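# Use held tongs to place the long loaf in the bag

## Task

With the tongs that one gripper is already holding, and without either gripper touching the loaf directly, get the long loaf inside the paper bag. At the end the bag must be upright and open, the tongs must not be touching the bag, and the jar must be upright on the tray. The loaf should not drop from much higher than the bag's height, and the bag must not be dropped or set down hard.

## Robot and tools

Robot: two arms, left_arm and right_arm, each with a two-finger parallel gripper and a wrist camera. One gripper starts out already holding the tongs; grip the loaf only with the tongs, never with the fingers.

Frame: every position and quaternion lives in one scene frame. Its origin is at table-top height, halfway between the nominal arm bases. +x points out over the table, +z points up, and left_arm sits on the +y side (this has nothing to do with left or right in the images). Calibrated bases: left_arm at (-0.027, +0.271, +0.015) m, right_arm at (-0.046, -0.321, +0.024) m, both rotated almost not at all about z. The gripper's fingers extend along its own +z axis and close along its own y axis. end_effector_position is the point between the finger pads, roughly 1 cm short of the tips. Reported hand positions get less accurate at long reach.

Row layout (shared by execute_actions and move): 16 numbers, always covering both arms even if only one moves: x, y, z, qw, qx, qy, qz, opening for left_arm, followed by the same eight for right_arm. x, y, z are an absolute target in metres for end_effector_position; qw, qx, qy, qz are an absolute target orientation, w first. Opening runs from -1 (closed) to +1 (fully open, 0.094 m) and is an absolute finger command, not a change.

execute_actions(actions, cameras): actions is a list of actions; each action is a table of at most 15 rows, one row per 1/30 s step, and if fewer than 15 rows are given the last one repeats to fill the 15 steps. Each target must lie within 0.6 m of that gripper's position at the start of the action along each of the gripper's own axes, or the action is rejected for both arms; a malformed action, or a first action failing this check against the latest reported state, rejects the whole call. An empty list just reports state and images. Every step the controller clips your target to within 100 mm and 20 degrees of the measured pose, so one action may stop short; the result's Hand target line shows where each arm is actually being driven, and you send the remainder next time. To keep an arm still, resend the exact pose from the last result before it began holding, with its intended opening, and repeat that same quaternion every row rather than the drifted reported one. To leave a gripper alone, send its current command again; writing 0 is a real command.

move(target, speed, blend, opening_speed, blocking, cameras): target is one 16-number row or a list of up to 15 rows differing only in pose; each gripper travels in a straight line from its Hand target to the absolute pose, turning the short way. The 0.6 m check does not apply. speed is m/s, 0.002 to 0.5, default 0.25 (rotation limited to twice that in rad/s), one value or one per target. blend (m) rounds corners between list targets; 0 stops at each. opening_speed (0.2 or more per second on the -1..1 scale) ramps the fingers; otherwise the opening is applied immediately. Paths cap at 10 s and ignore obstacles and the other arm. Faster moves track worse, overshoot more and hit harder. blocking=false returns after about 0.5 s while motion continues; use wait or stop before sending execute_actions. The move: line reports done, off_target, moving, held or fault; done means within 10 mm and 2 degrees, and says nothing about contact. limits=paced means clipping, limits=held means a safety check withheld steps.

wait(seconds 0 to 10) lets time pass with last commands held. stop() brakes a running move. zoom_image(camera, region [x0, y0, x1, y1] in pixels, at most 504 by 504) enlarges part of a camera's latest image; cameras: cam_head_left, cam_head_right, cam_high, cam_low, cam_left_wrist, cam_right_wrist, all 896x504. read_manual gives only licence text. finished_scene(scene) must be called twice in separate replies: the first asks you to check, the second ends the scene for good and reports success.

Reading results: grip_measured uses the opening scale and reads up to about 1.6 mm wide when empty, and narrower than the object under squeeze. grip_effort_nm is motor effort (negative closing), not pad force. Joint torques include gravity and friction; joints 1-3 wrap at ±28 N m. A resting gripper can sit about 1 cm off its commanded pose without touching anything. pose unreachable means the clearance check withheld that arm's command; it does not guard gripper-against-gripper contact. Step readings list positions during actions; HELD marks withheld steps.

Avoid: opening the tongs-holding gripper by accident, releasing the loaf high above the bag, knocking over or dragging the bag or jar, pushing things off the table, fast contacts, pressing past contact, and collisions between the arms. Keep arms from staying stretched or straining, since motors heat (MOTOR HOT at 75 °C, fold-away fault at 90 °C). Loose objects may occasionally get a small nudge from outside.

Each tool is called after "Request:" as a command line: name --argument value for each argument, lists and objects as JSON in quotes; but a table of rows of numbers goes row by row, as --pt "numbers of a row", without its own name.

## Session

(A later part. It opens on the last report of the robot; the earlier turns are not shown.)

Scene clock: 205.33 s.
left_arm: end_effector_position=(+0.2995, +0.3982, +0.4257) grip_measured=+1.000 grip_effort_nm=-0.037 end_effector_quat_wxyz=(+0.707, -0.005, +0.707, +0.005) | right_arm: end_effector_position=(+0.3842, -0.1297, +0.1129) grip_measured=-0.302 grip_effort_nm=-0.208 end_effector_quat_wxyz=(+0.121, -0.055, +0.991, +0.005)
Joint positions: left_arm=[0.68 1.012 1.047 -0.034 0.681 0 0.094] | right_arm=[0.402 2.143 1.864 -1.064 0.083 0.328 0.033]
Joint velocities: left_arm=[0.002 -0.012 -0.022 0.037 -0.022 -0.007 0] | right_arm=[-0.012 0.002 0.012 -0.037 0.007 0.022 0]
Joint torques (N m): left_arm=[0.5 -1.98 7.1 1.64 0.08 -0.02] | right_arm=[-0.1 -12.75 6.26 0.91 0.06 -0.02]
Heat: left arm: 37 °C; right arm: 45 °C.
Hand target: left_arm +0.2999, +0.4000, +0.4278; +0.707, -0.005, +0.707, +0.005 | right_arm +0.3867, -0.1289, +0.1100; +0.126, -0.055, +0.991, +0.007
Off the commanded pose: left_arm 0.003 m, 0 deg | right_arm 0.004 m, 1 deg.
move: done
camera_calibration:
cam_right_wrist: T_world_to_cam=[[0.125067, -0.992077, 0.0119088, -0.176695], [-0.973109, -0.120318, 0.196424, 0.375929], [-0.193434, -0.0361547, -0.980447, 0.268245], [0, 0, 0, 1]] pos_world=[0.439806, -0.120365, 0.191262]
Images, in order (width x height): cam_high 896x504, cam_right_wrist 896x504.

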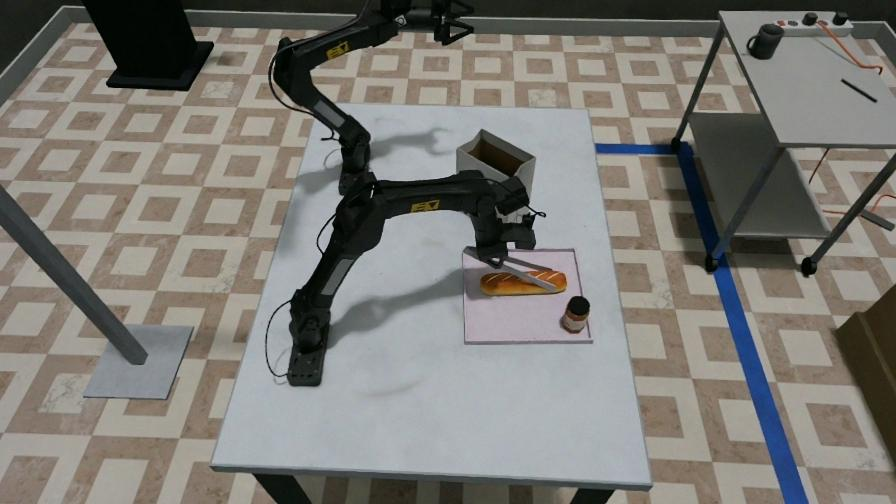

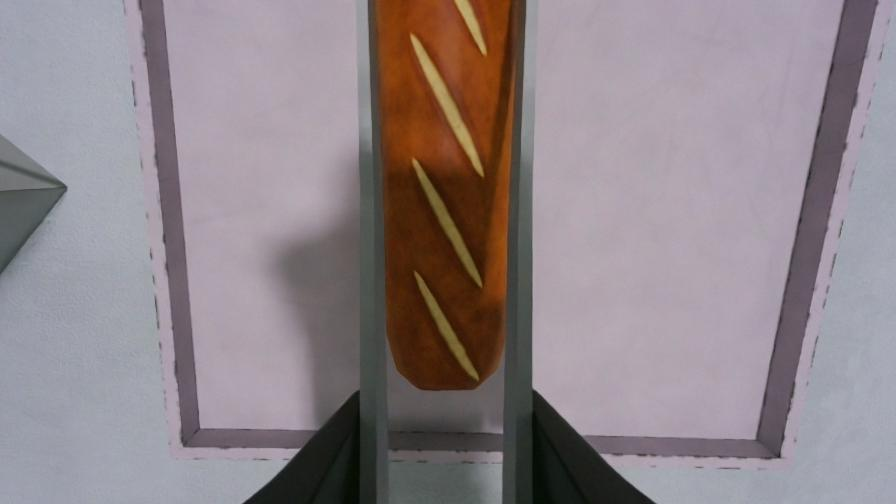

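Request:
zoom_image --camera "cam_right_wrist" --region '[320, 0, 580, 200]'

Request:
execute_actions --actions '[]' --cameras '["cam_head_left","cam_head_right","cam_low"]'

Scaled by 1.938.

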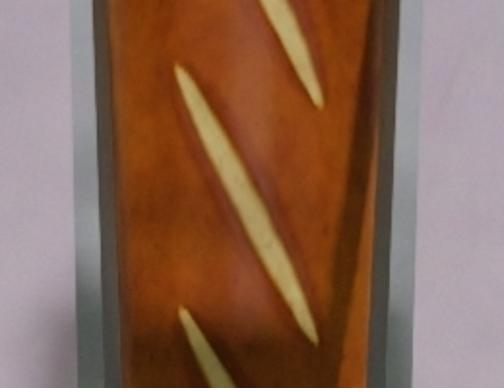

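Scene clock: 233.57 s.
left_arm: end_effector_position=(+0.2995, +0.3982, +0.4257) grip_measured=+1.000 grip_effort_nm=-0.037 end_effector_quat_wxyz=(+0.707, -0.005, +0.707, +0.005) | right_arm: end_effector_position=(+0.3844, -0.1296, +0.1129) grip_measured=-0.302 grip_effort_nm=-0.193 end_effector_quat_wxyz=(+0.121, -0.055, +0.991, +0.005)
Joint positions: left_arm=[0.68 1.012 1.047 -0.034 0.681 0 0.094] | right_arm=[0.402 2.143 1.864 -1.063 0.083 0.328 0.033]
Joint velocities: left_arm=[-0.012 -0.007 0.007 -0.037 -0.066 -0.022 0] | right_arm=[-0.012 -0.002 0.007 -0.022 -0.066 -0.11 0]
Joint torques (N m): left_arm=[0.59 -1.92 6.87 1.59 0.05 0.01] | right_arm=[-0.13 -12.75 6.26 0.92 0.06 -0.02]
Heat: left arm: 38 °C; right arm: 45 °C.
Hand target: left_arm +0.2999, +0.4000, +0.4278; +0.707, -0.005, +0.707, +0.005 | right_arm +0.3867, -0.1289, +0.1100; +0.126, -0.055, +0.991, +0.007
Tool commands: left_gripper/opening=+1.0 right_gripper/opening=-0.305557
Off the commanded pose: left_arm 0.003 m, 0 deg | right_arm 0.004 m, 1 deg.
Images, in order (width x height): cam_head_left 896x504, cam_head_right 896x504, cam_low 896x504.

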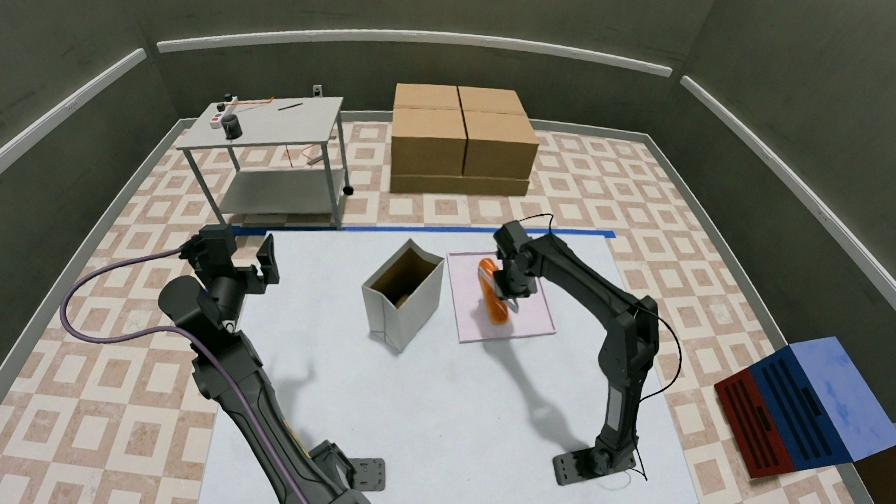

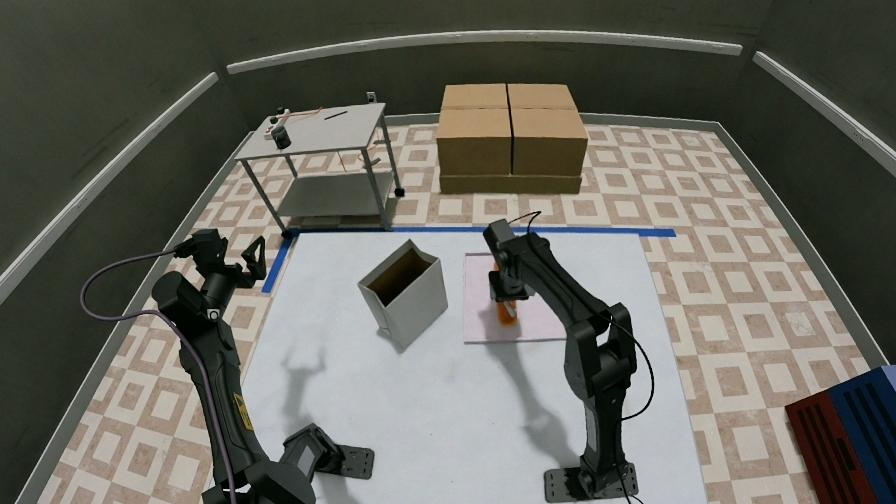

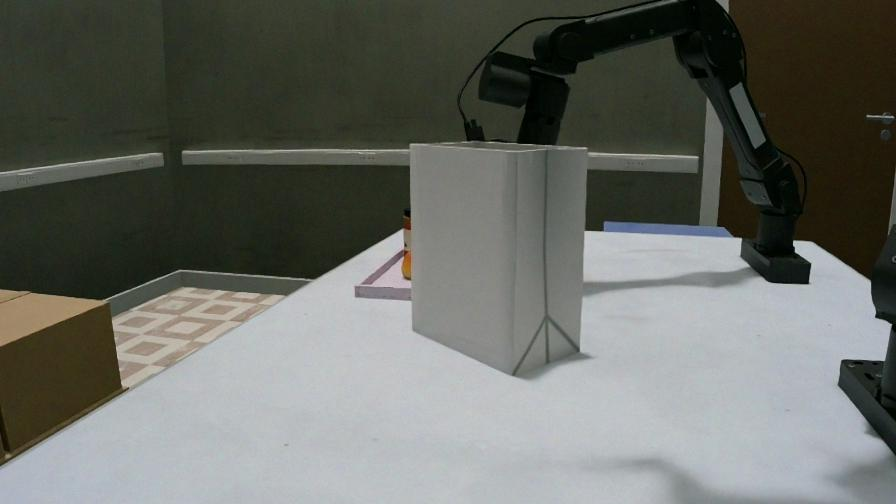

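Request:
zoom_image --camera "cam_head_left" --region '[450, 230, 570, 340]'

Request:
zoom_image --camera "cam_head_right" --region '[450, 230, 570, 340]'

Scaled by 4.200.

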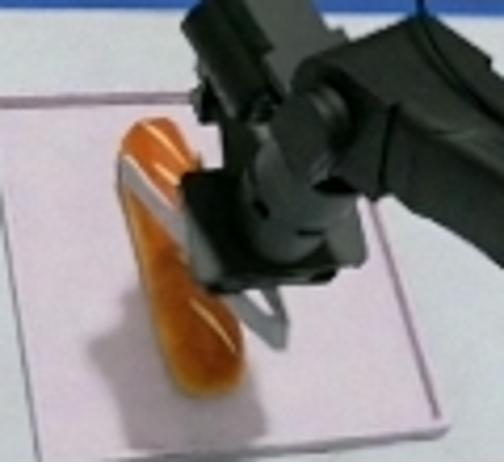

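Scaled by 4.200.

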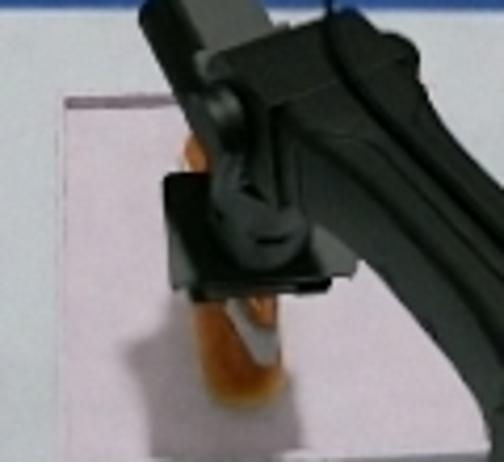

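Request:
execute_actions --actions '[]' --cameras '["cam_high"]'

Request:
zoom_image --camera "cam_high" --region '[520, 262, 576, 302]'

Scene clock: 376.13 s.
left_arm: end_effector_position=(+0.2995, +0.3981, +0.4257) grip_measured=+1.000 grip_effort_nm=-0.037 end_effector_quat_wxyz=(+0.707, -0.004, +0.707, +0.005) | right_arm: end_effector_position=(+0.3844, -0.1296, +0.1129) grip_measured=-0.302 grip_effort_nm=-0.203 end_effector_quat_wxyz=(+0.121, -0.055, +0.991, +0.005)
Joint positions: left_arm=[0.68 1.012 1.047 -0.034 0.681 0 0.094] | right_arm=[0.402 2.143 1.864 -1.063 0.083 0.328 0.033]
Joint velocities: left_arm=[-0.002 -0.007 0.007 -0.007 -0.007 -0.037 0] | right_arm=[-0.017 -0.007 0.007 0.022 -0.095 0.037 0]
Joint torques (N m): left_arm=[0.46 -1.84 6.97 1.62 0.13 0.03] | right_arm=[-0.12 -12.74 6.26 0.91 0.06 -0.02]
Heat: left arm: 39 °C; right arm: 49 °C.
Hand target: left_arm +0.2999, +0.3999, +0.4278; +0.707, -0.005, +0.707, +0.005 | right_arm +0.3867, -0.1289, +0.1100; +0.126, -0.055, +0.991, +0.007
Tool commands: left_gripper/opening=+1.0 right_gripper/opening=-0.305557
Off the commanded pose: left_arm 0.003 m, 0 deg | right_arm 0.004 m, 1 deg.
Images, in order (width x height): cam_high 896x504.

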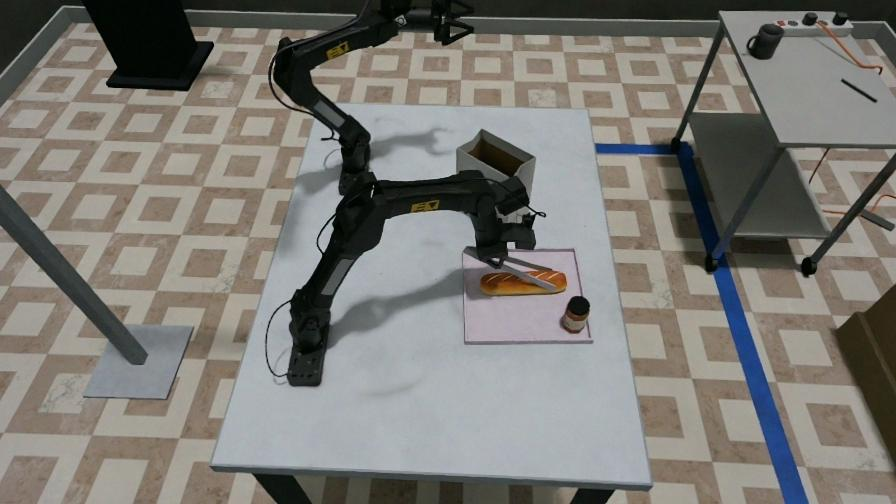

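Scaled by 9.000.

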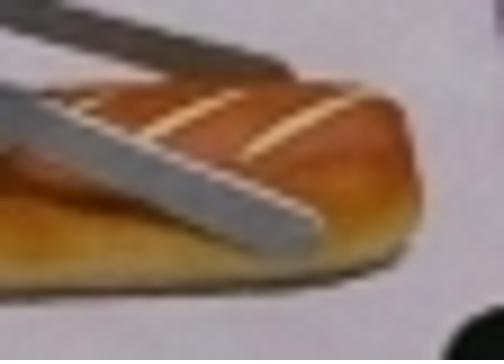

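Request:
move --target '[0.30,0.40,0.4278,0.7071,-0.005,0.7071,0.005,1.0,0.387,-0.1288,0.140,0.12601,-0.05451,0.99051,0.00693,-0.305557]' --speed 0.06 --cameras '["cam_high","cam_right_wrist"]'

Request:
zoom_image --camera "cam_high" --region '[460, 236, 572, 316]'

Scene clock: 423.57 s.
left_arm: end_effector_position=(+0.2995, +0.3981, +0.4257) grip_measured=+1.000 grip_effort_nm=-0.042 end_effector_quat_wxyz=(+0.707, -0.004, +0.707, +0.005) | right_arm: end_effector_position=(+0.3844, -0.1296, +0.1340) grip_measured=-0.302 grip_effort_nm=-0.208 end_effector_quat_wxyz=(+0.121, -0.055, +0.991, +0.005)
Joint positions: left_arm=[0.68 1.012 1.047 -0.034 0.681 0 0.094] | right_arm=[0.402 2.143 1.947 -1.146 0.083 0.328 0.033]
Joint velocities: left_arm=[-0.002 0.007 0.012 -0.022 -0.037 0.051 0] | right_arm=[-0.017 0.002 0.007 -0.022 -0.022 -0.007 -0.001]
Joint torques (N m): left_arm=[0.38 -1.92 7.05 1.58 0.09 0.01] | right_arm=[-0.14 -12.44 9.99 0.58 0.06 -0.02]
Heat: left arm: 39 °C; right arm: 50 °C.
Hand target: left_arm +0.2999, +0.4000, +0.4278; +0.707, -0.005, +0.707, +0.005 | right_arm +0.3874, -0.1286, +0.1400; +0.126, -0.055, +0.990, +0.007
Off the commanded pose: left_arm 0.003 m, 0 deg | right_arm 0.007 m, 1 deg.
move: done
camera_calibration:
cam_right_wrist: T_world_to_cam=[[0.125055, -0.992083, 0.0115459, -0.176824], [-0.973311, -0.120415, 0.19536, 0.372191], [-0.192423, -0.0356685, -0.980664, 0.288707], [0, 0, 0, 1]] pos_world=[0.439924, -0.120309, 0.212455]
Images, in order (width x height): cam_high 896x504, cam_right_wrist 896x504.

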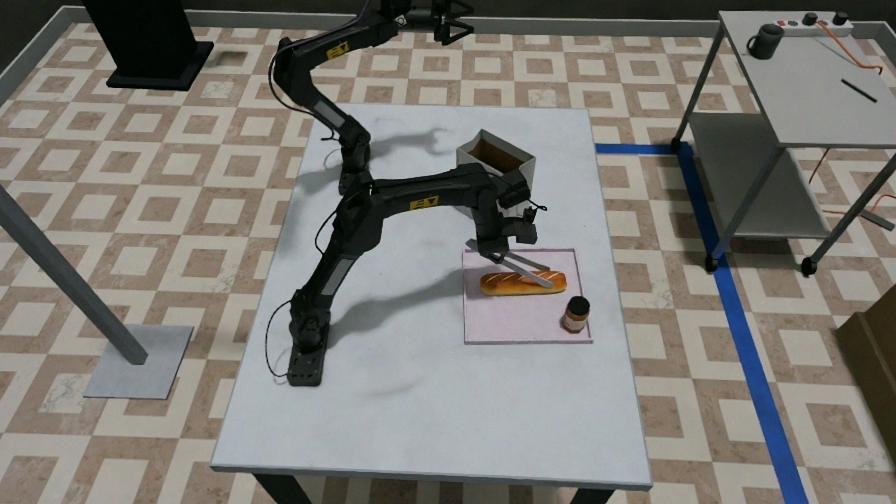

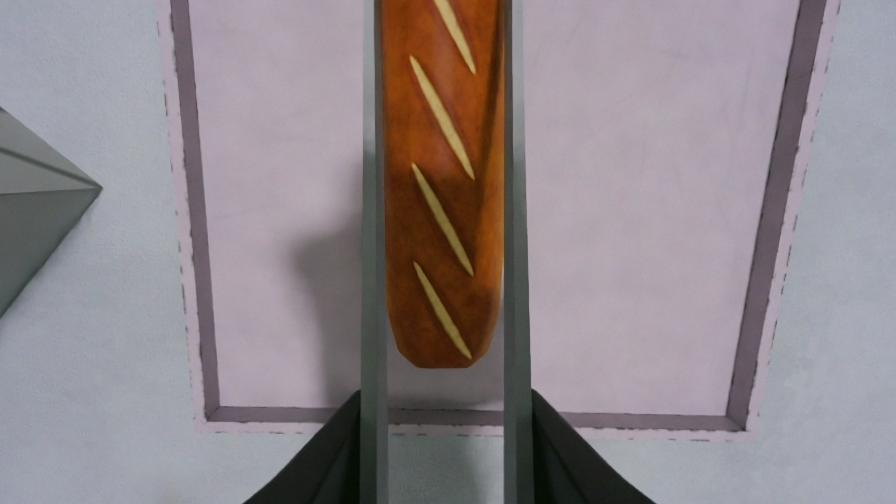

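Scaled by 4.500.

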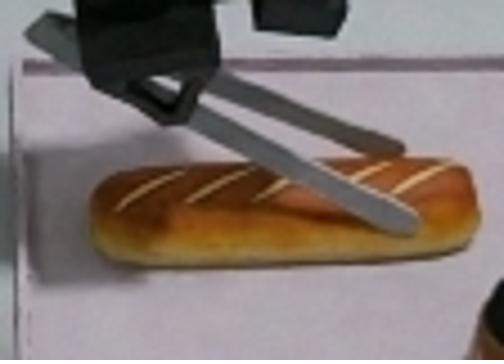

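Request:
zoom_image --camera "cam_right_wrist" --region '[340, 0, 556, 240]'

Request:
zoom_image --camera "cam_right_wrist" --region '[340, 240, 556, 480]'

Scaled by 2.100.

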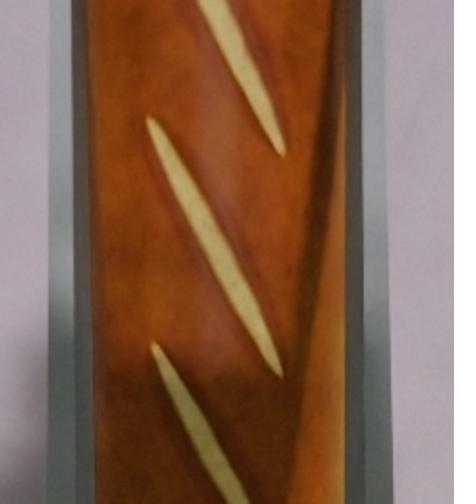

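Scaled by 2.100.

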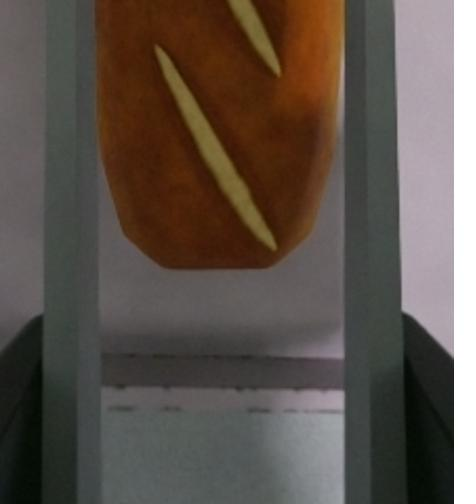

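Request:
move --target '[0.30,0.40,0.4278,0.7071,-0.005,0.7071,0.005,1.0,0.387,-0.1288,0.122,0.12601,-0.05451,0.99051,0.00693,-0.305557]' --speed 0.06 --cameras '[]'

Request:
move --target '[0.30,0.40,0.4278,0.7071,-0.005,0.7071,0.005,1.0,0.387,-0.1288,0.122,0.12601,-0.05451,0.99051,0.00693,-0.34]' --speed 0.06 --opening_speed 0.3 --cameras '["cam_high","cam_right_wrist"]'

Request:
zoom_image --camera "cam_high" --region '[460, 236, 572, 316]'

Scene clock: 477.47 s.
left_arm: end_effector_position=(+0.2995, +0.3981, +0.4257) grip_measured=+1.000 grip_effort_nm=-0.032 end_effector_quat_wxyz=(+0.707, -0.004, +0.707, +0.005) | right_arm: end_effector_position=(+0.3852, -0.1292, +0.1244) grip_measured=-0.302 grip_effort_nm=-0.203 end_effector_quat_wxyz=(+0.122, -0.055, +0.991, +0.006)
Joint positions: left_arm=[0.68 1.012 1.047 -0.034 0.681 0 0.094] | right_arm=[0.402 2.143 1.909 -1.105 0.083 0.328 0.033]
Joint velocities: left_arm=[-0.002 -0.002 0.017 0.066 -0.066 -0.051 0] | right_arm=[-0.022 -0.022 0.007 0.037 -0.051 -0.007 0]
Joint torques (N m): left_arm=[0.58 -1.84 6.83 1.56 0.08 0.01] | right_arm=[-0.18 -12.86 6.32 0.85 0.06 -0.02]
Heat: left arm: 39 °C; right arm: 51 °C.
Hand target: left_arm +0.2999, +0.4000, +0.4278; +0.707, -0.005, +0.707, +0.005 | right_arm +0.3868, -0.1289, +0.1220; +0.126, -0.055, +0.991, +0.007
Off the commanded pose: left_arm 0.003 m, 0 deg | right_arm 0.003 m, 0 deg.
move: done
No camera images: "cameras" was empty.

Scene clock: 478.17 s.
left_arm: end_effector_position=(+0.2995, +0.3981, +0.4257) grip_measured=+1.000 grip_effort_nm=-0.037 end_effector_quat_wxyz=(+0.707, -0.004, +0.707, +0.005) | right_arm: end_effector_position=(+0.3852, -0.1292, +0.1244) grip_measured=-0.335 grip_effort_nm=-0.271 end_effector_quat_wxyz=(+0.122, -0.055, +0.991, +0.006)
Joint positions: left_arm=[0.68 1.012 1.047 -0.034 0.681 0 0.094] | right_arm=[0.402 2.143 1.909 -1.105 0.083 0.328 0.031]
Joint velocities: left_arm=[-0.002 0.007 0.002 -0.007 0.051 -0.037 0] | right_arm=[-0.012 -0.007 0.007 -0.037 0.007 -0.051 0]
Joint torques (N m): left_arm=[0.42 -1.77 6.91 1.59 0.06 -0.03] | right_arm=[-0.13 -12.79 6.42 0.87 0.06 -0.02]
Heat: left arm: 39 °C; right arm: 51 °C.
Hand target: left_arm +0.2999, +0.4000, +0.4278; +0.707, -0.005, +0.707, +0.005 | right_arm +0.3869, -0.1288, +0.1220; +0.126, -0.055, +0.991, +0.007
Off the commanded pose: left_arm 0.003 m, 0 deg | right_arm 0.003 m, 0 deg.
move: done
camera_calibration:
cam_right_wrist: T_world_to_cam=[[0.125028, -0.992095, 0.010699, -0.176317], [-0.973778, -0.12064, 0.192878, 0.375346], [-0.190062, -0.0345336, -0.981164, 0.278796], [0, 0, 0, 1]] pos_world=[0.440537, -0.120014, 0.203035]
Images, in order (width x height): cam_high 896x504, cam_right_wrist 896x504.

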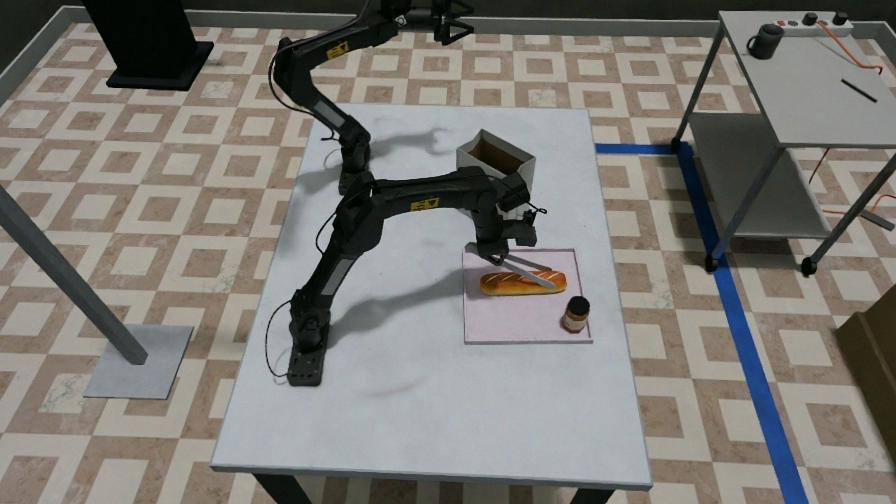

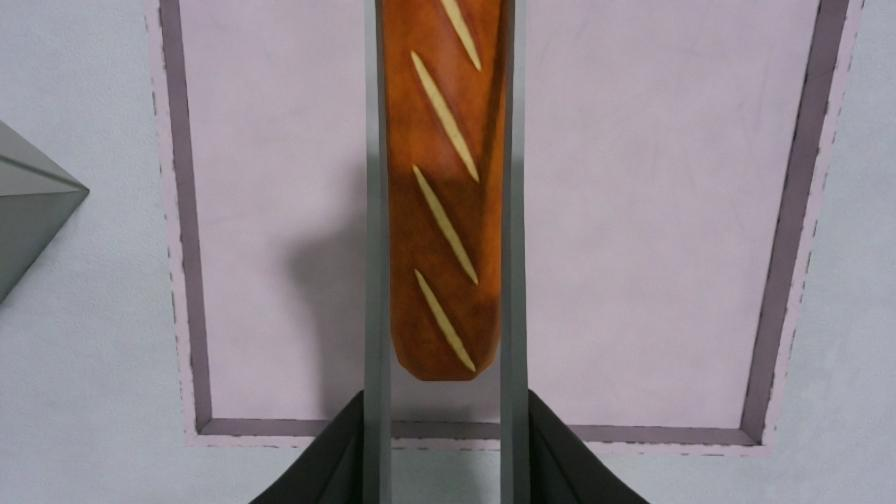

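Scaled by 4.500.

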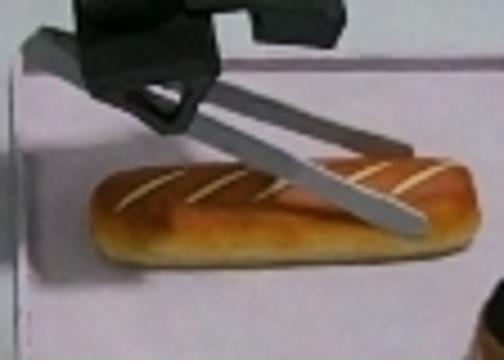

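Request:
move --target '[0.30,0.40,0.4278,0.7071,-0.005,0.7071,0.005,1.0,0.387,-0.1288,0.122,0.12601,-0.05451,0.99051,0.00693,-0.36]' --speed 0.06 --opening_speed 0.2 --cameras '["cam_high","cam_right_wrist"]'

Request:
zoom_image --camera "cam_high" --region '[460, 236, 572, 316]'

Request:
zoom_image --camera "cam_right_wrist" --region '[340, 0, 556, 240]'

Scene clock: 504.50 s.
left_arm: end_effector_position=(+0.2995, +0.3981, +0.4257) grip_measured=+1.000 grip_effort_nm=-0.042 end_effector_quat_wxyz=(+0.707, -0.004, +0.707, +0.005) | right_arm: end_effector_position=(+0.3853, -0.1292, +0.1245) grip_measured=-0.354 grip_effort_nm=-0.300 end_effector_quat_wxyz=(+0.123, -0.055, +0.991, +0.006)
Joint positions: left_arm=[0.68 1.012 1.047 -0.034 0.681 0 0.094] | right_arm=[0.402 2.143 1.909 -1.104 0.083 0.328 0.03]
Joint velocities: left_arm=[-0.012 0.002 -0.007 -0.007 0.022 -0.022 0] | right_arm=[0.002 -0.002 -0.017 0.081 0.007 0.007 -0.001]
Joint torques (N m): left_arm=[0.44 -1.84 7.04 1.55 0.02 0.06] | right_arm=[-0.13 -12.79 6.42 0.87 0.06 -0.02]
Heat: left arm: 39 °C; right arm: 52 °C.
Hand target: left_arm +0.2999, +0.4000, +0.4278; +0.707, -0.005, +0.707, +0.005 | right_arm +0.3870, -0.1288, +0.1220; +0.126, -0.055, +0.991, +0.007
Off the commanded pose: left_arm 0.003 m, 0 deg | right_arm 0.003 m, 0 deg.
move: done
camera_calibration:
cam_right_wrist: T_world_to_cam=[[0.125025, -0.992097, 0.010578, -0.176272], [-0.973845, -0.120672, 0.192523, 0.375493], [-0.189725, -0.0343715, -0.981235, 0.278734], [0, 0, 0, 1]] pos_world=[0.440593, -0.119987, 0.203077]
Images, in order (width x height): cam_high 896x504, cam_right_wrist 896x504.

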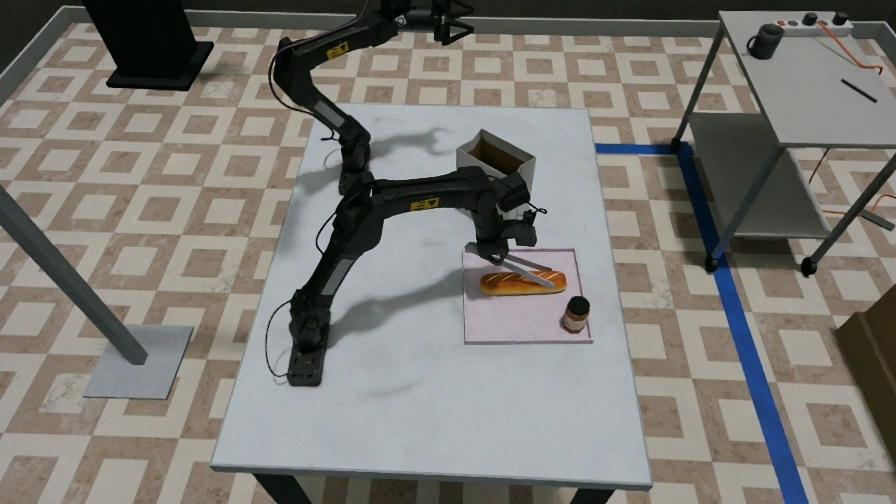

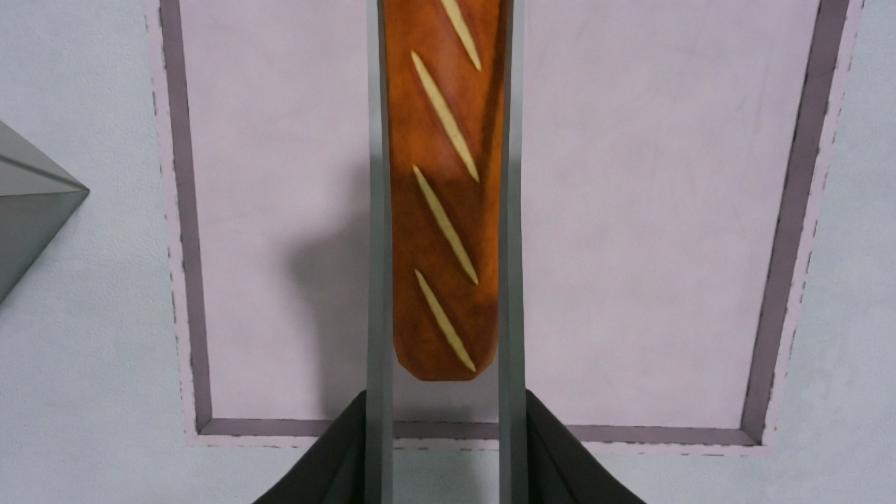

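Scaled by 4.500.

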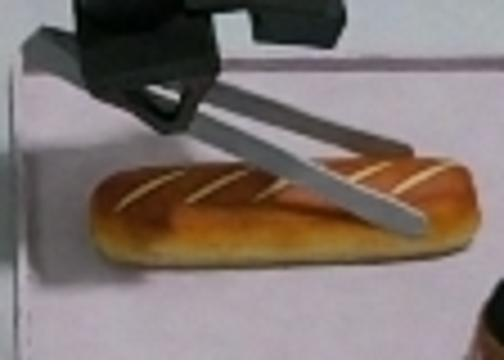

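Scaled by 2.100.

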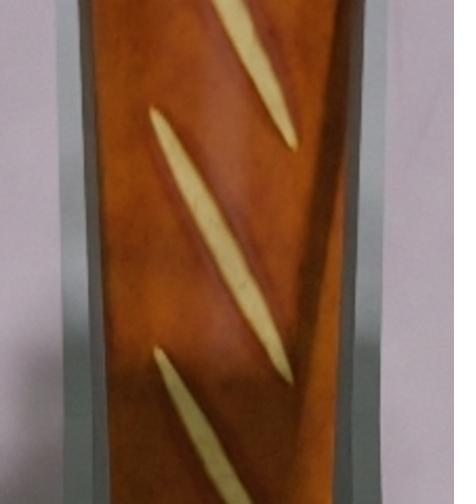

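Request:
move --target '[0.30,0.40,0.4278,0.7071,-0.005,0.7071,0.005,1.0,0.387,-0.1288,0.122,0.12601,-0.05451,0.99051,0.00693,-0.305557]' --speed 0.06 --opening_speed 0.3 --cameras '["cam_high","cam_right_wrist"]'

Request:
zoom_image --camera "cam_high" --region '[460, 236, 572, 316]'

Request:
zoom_image --camera "cam_right_wrist" --region '[340, 0, 556, 240]'

Request:
move --target '[0.30,0.40,0.4278,0.7071,-0.005,0.7071,0.005,1.0,0.387,-0.1288,0.108,0.12601,-0.05451,0.99051,0.00693,-0.305557]' --speed 0.06 --cameras '["cam_high","cam_right_wrist"]'

Request:
zoom_image --camera "cam_high" --region '[460, 236, 572, 316]'

Request:
zoom_image --camera "cam_right_wrist" --region '[340, 0, 556, 240]'

Scene clock: 526.93 s.
left_arm: end_effector_position=(+0.2995, +0.3981, +0.4257) grip_measured=+1.000 grip_effort_nm=-0.037 end_effector_quat_wxyz=(+0.707, -0.004, +0.707, +0.005) | right_arm: end_effector_position=(+0.3853, -0.1292, +0.1245) grip_measured=-0.306 grip_effort_nm=0.056 end_effector_quat_wxyz=(+0.123, -0.055, +0.991, +0.006)
Joint positions: left_arm=[0.68 1.012 1.047 -0.034 0.681 0 0.094] | right_arm=[0.402 2.143 1.909 -1.104 0.083 0.328 0.033]
Joint velocities: left_arm=[-0.012 -0.007 -0.012 -0.066 -0.051 -0.007 0] | right_arm=[-0.007 0.012 -0.002 -0.037 -0.007 0.022 -0.001]
Joint torques (N m): left_arm=[0.59 -2.03 6.87 1.6 0.1 0.05] | right_arm=[-0.13 -12.81 6.41 0.87 0.06 -0.02]
Heat: left arm: 39 °C; right arm: 53 °C.
Hand target: left_arm +0.2999, +0.4000, +0.4278; +0.707, -0.005, +0.707, +0.005 | right_arm +0.3869, -0.1288, +0.1220; +0.126, -0.055, +0.991, +0.007
Off the commanded pose: left_arm 0.003 m, 0 deg | right_arm 0.003 m, 0 deg.
move: done
camera_calibration:
cam_right_wrist: T_world_to_cam=[[0.125025, -0.992097, 0.010578, -0.176272], [-0.973845, -0.120672, 0.192523, 0.375493], [-0.189725, -0.0343715, -0.981235, 0.278734], [0, 0, 0, 1]] pos_world=[0.440593, -0.119987, 0.203077]
Images, in order (width x height): cam_high 896x504, cam_right_wrist 896x504.

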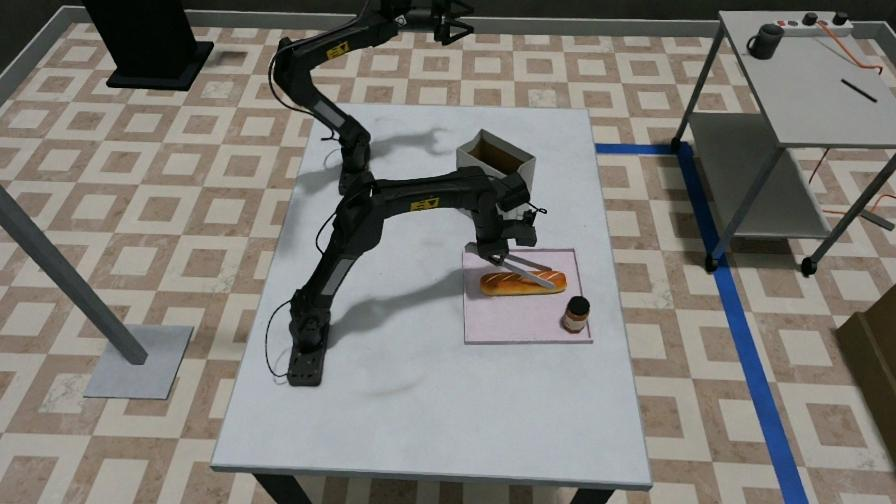

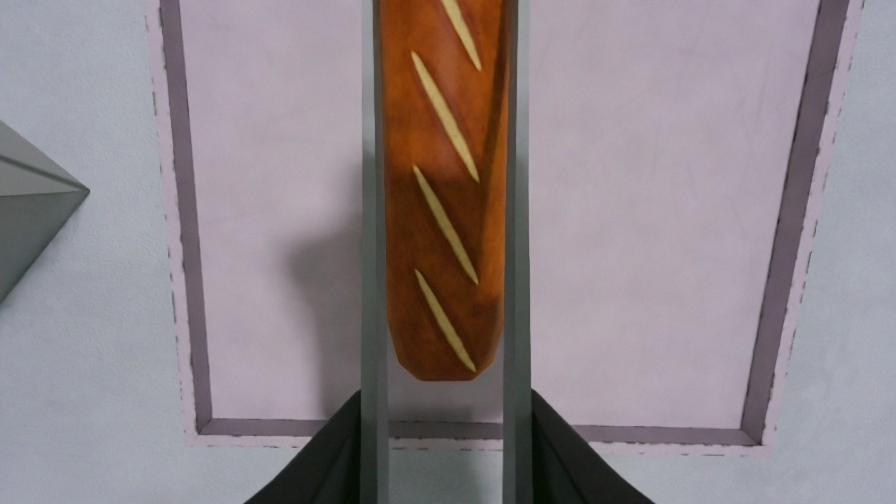

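Scaled by 4.500.

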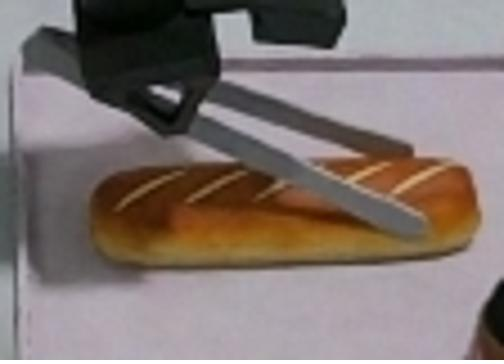

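Scaled by 2.100.

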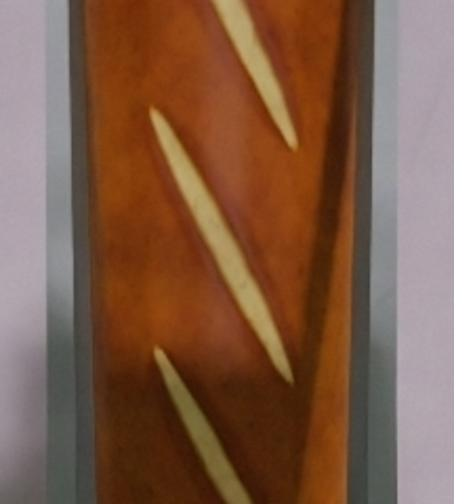

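Scene clock: 527.87 s.
left_arm: end_effector_position=(+0.2995, +0.3981, +0.4257) grip_measured=+1.000 grip_effort_nm=-0.042 end_effector_quat_wxyz=(+0.707, -0.004, +0.707, +0.005) | right_arm: end_effector_position=(+0.3846, -0.1295, +0.1111) grip_measured=-0.306 grip_effort_nm=0.046 end_effector_quat_wxyz=(+0.122, -0.055, +0.991, +0.005)
Joint positions: left_arm=[0.68 1.012 1.047 -0.034 0.681 0 0.094] | right_arm=[0.402 2.143 1.856 -1.054 0.083 0.328 0.033]
Joint velocities: left_arm=[0.002 0.007 -0.002 0.037 0.022 0.007 0] | right_arm=[-0.012 0.007 0.002 -0.051 -0.066 -0.022 0]
Joint torques (N m): left_arm=[0.55 -1.74 6.99 1.61 0.07 0.04] | right_arm=[-0.12 -12.72 6.28 0.91 0.06 -0.02]
Heat: left arm: 39 °C; right arm: 53 °C.
Hand target: left_arm +0.2999, +0.4000, +0.4278; +0.707, -0.005, +0.707, +0.005 | right_arm +0.3866, -0.1290, +0.1079; +0.126, -0.055, +0.991, +0.007
Off the commanded pose: left_arm 0.003 m, 0 deg | right_arm 0.004 m, 1 deg.
move: done
camera_calibration:
cam_right_wrist: T_world_to_cam=[[0.125043, -0.992088, 0.0111829, -0.176436], [-0.973512, -0.120512, 0.194296, 0.377084], [-0.191411, -0.0351822, -0.980879, 0.265971], [0, 0, 0, 1]] pos_world=[0.440068, -0.120239, 0.189592]
Images, in order (width x height): cam_high 896x504, cam_right_wrist 896x504.

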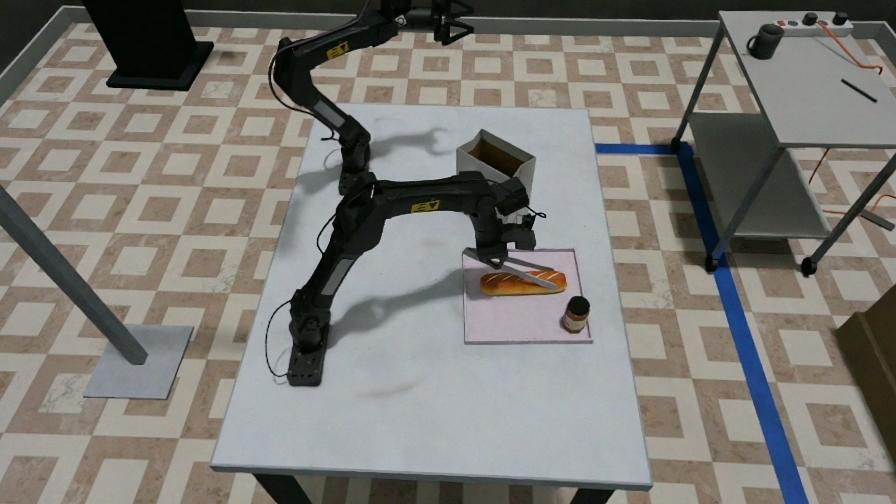

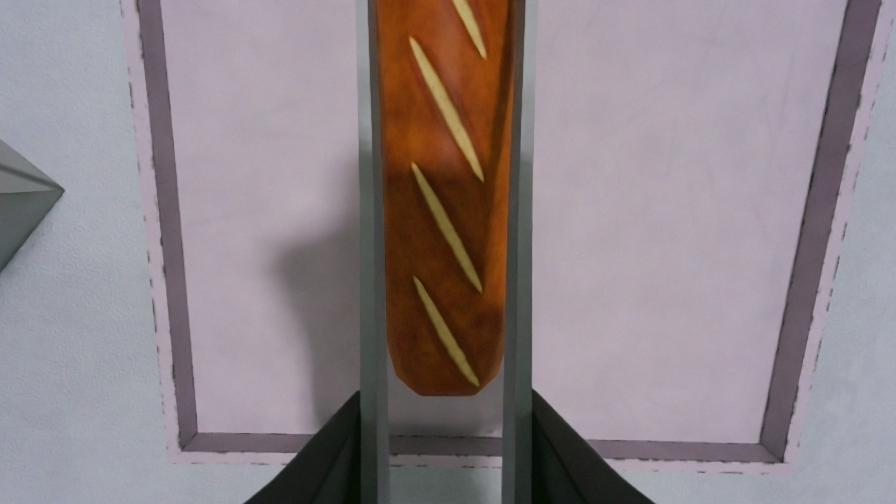

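Scaled by 4.500.

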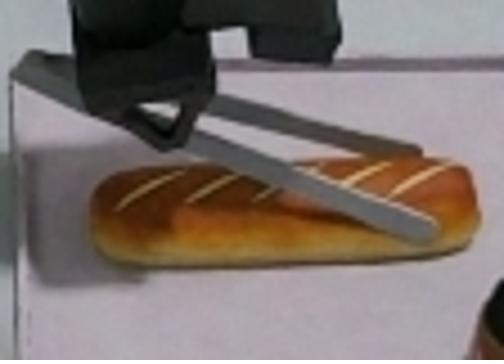

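Scaled by 2.100.

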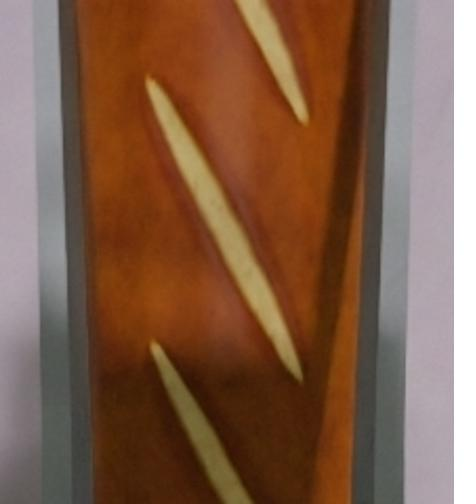

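Request:
move --target '[0.30,0.40,0.4278,0.7071,-0.005,0.7071,0.005,1.0,0.387,-0.1288,0.108,0.12601,-0.05451,0.99051,0.00693,-0.292]' --speed 0.06 --opening_speed 0.2 --cameras '["cam_high","cam_right_wrist"]'

Request:
zoom_image --camera "cam_high" --region '[460, 236, 572, 316]'

Request:
zoom_image --camera "cam_right_wrist" --region '[340, 360, 556, 504]'

Scene clock: 555.53 s.
left_arm: end_effector_position=(+0.2995, +0.3981, +0.4257) grip_measured=+1.000 grip_effort_nm=-0.037 end_effector_quat_wxyz=(+0.707, -0.004, +0.707, +0.005) | right_arm: end_effector_position=(+0.3854, -0.1291, +0.1113) grip_measured=-0.293 grip_effort_nm=0.061 end_effector_quat_wxyz=(+0.123, -0.055, +0.991, +0.006)
Joint positions: left_arm=[0.68 1.012 1.047 -0.034 0.681 0 0.094] | right_arm=[0.402 2.143 1.856 -1.05 0.083 0.328 0.033]
Joint velocities: left_arm=[-0.022 0.002 -0.007 0.007 -0.022 0.037 0] | right_arm=[0.017 -0.022 0.007 -0.037 -0.037 0.007 0]
Joint torques (N m): left_arm=[0.59 -1.76 6.9 1.54 0.05 0.03] | right_arm=[-0.13 -12.63 6.43 0.86 0.06 -0.02]
Heat: left arm: 39 °C; right arm: 53 °C.
Hand target: left_arm +0.2999, +0.4000, +0.4278; +0.707, -0.005, +0.707, +0.005 | right_arm +0.3869, -0.1288, +0.1080; +0.126, -0.055, +0.991, +0.007
Off the commanded pose: left_arm 0.003 m, 0 deg | right_arm 0.004 m, 0 deg.
move: done
camera_calibration:
cam_right_wrist: T_world_to_cam=[[0.12501, -0.992104, 0.0100941, -0.176043], [-0.974108, -0.120799, 0.191104, 0.378365], [-0.188375, -0.0337227, -0.981518, 0.265407], [0, 0, 0, 1]] pos_world=[0.440572, -0.119997, 0.189972]
Images, in order (width x height): cam_high 896x504, cam_right_wrist 896x504.

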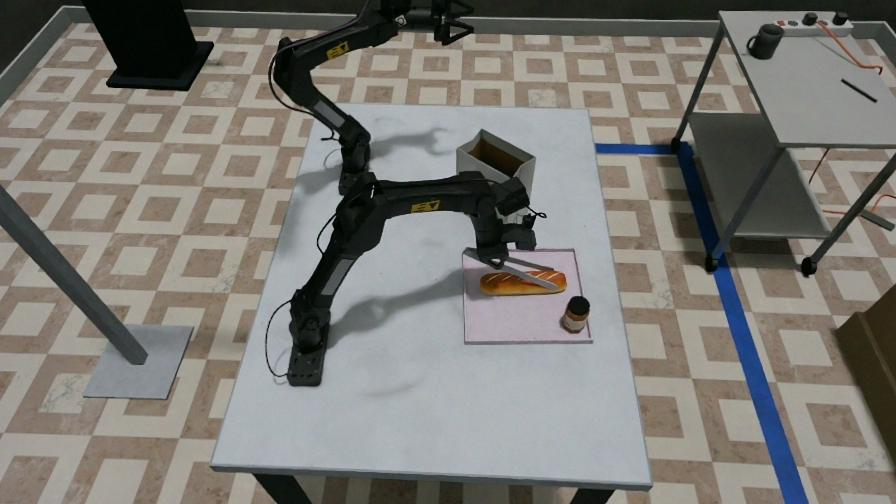

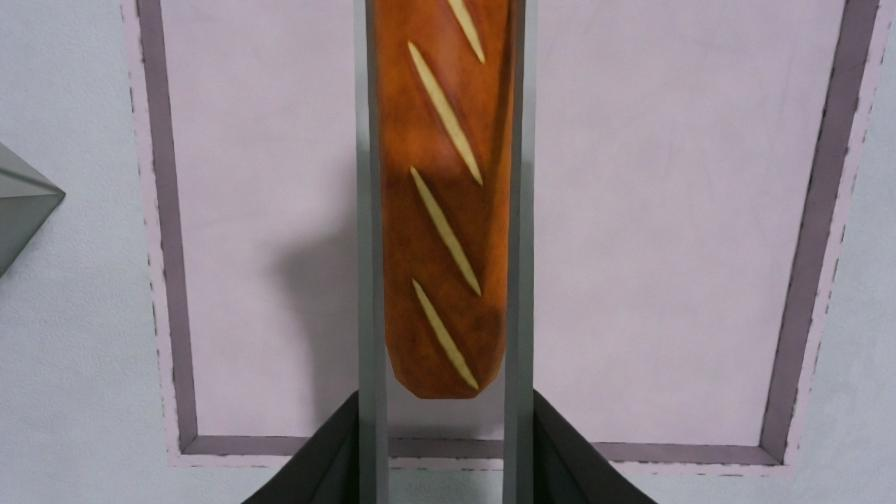

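Scaled by 4.500.

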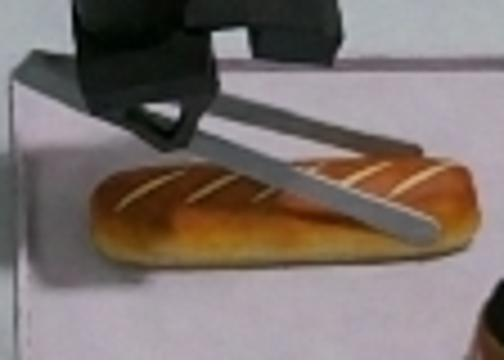

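Scaled by 2.333.

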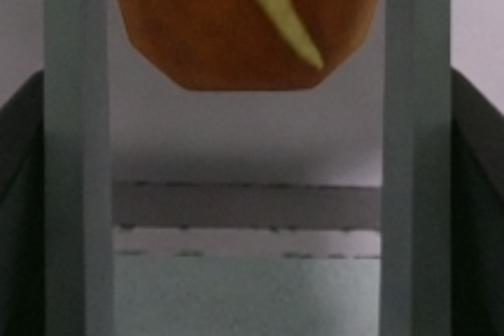

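Request:
move --target '[0.30,0.40,0.4278,0.7071,-0.005,0.7071,0.005,1.0,0.387,-0.1288,0.107,0.12601,-0.05451,0.99051,0.00693,-0.282]' --speed 0.06 --opening_speed 0.2 --cameras '["cam_high","cam_right_wrist"]'

Request:
zoom_image --camera "cam_high" --region '[460, 236, 572, 316]'

Request:
zoom_image --camera "cam_right_wrist" --region '[340, 360, 556, 504]'

Scene clock: 562.13 s.
left_arm: end_effector_position=(+0.2995, +0.3981, +0.4257) grip_measured=+1.000 grip_effort_nm=-0.037 end_effector_quat_wxyz=(+0.707, -0.004, +0.707, +0.005) | right_arm: end_effector_position=(+0.3865, -0.1286, +0.1116) grip_measured=-0.283 grip_effort_nm=0.071 end_effector_quat_wxyz=(+0.126, -0.054, +0.991, +0.007)
Joint positions: left_arm=[0.68 1.012 1.047 -0.034 0.681 0 0.094] | right_arm=[0.402 2.143 1.856 -1.045 0.083 0.328 0.034]
Joint velocities: left_arm=[-0.007 -0.002 -0.007 -0.022 -0.007 0.007 0] | right_arm=[-0.002 0.017 -0.017 -0.066 -0.007 -0.022 0.001]
Joint torques (N m): left_arm=[0.43 -2.02 6.9 1.58 0.1 -0.01] | right_arm=[-0.13 -12.63 6.12 0.88 0.06 -0.02]
Heat: left arm: 39 °C; right arm: 53 °C.
Hand target: left_arm +0.2999, +0.4000, +0.4278; +0.707, -0.005, +0.707, +0.005 | right_arm +0.3869, -0.1288, +0.1070; +0.126, -0.055, +0.991, +0.007
Off the commanded pose: left_arm 0.003 m, 0 deg | right_arm 0.005 m, 0 deg.
move: done
camera_calibration:
cam_right_wrist: T_world_to_cam=[[0.124969, -0.992124, 0.00852109, -0.175478], [-0.974952, -0.121204, 0.186488, 0.380212], [-0.183986, -0.0316128, -0.98242, 0.264585], [0, 0, 0, 1]] pos_world=[0.441298, -0.119648, 0.190524]
Images, in order (width x height): cam_high 896x504, cam_right_wrist 896x504.

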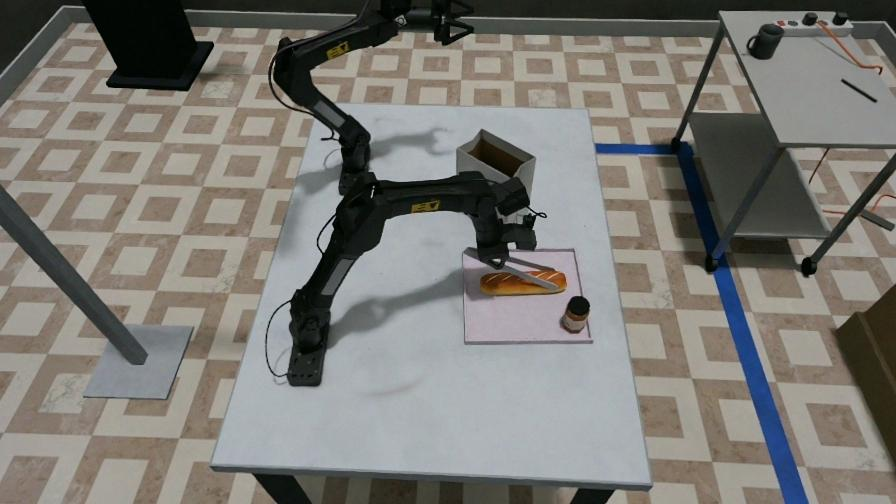

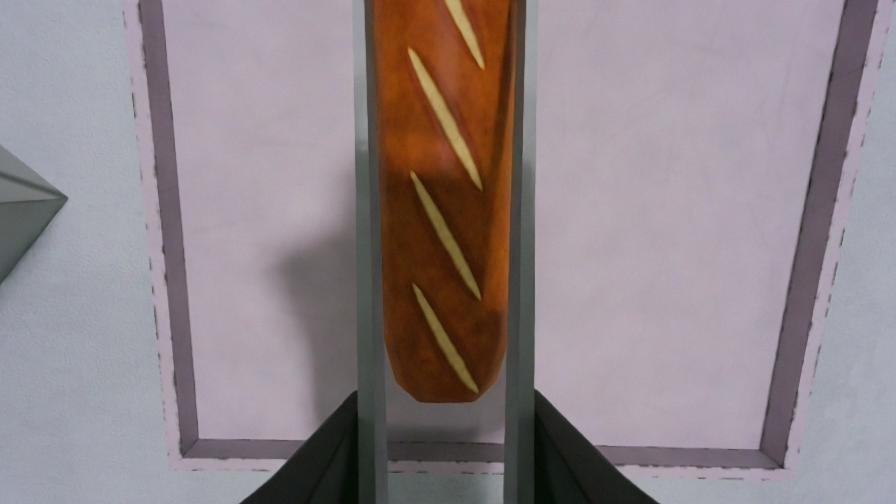

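Scaled by 4.500.

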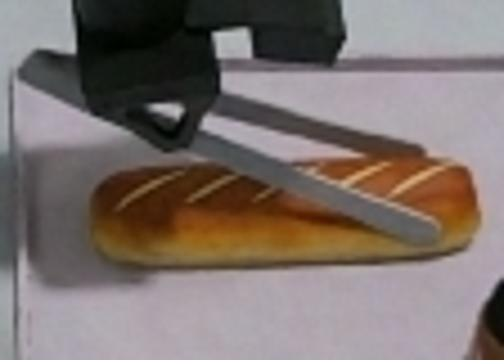

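Scaled by 2.333.

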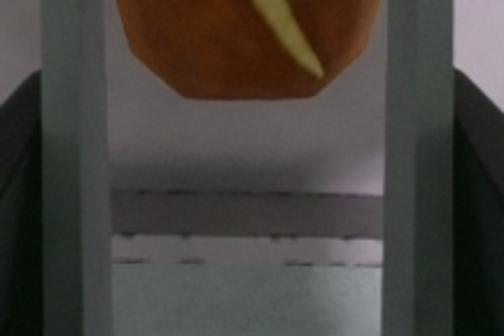

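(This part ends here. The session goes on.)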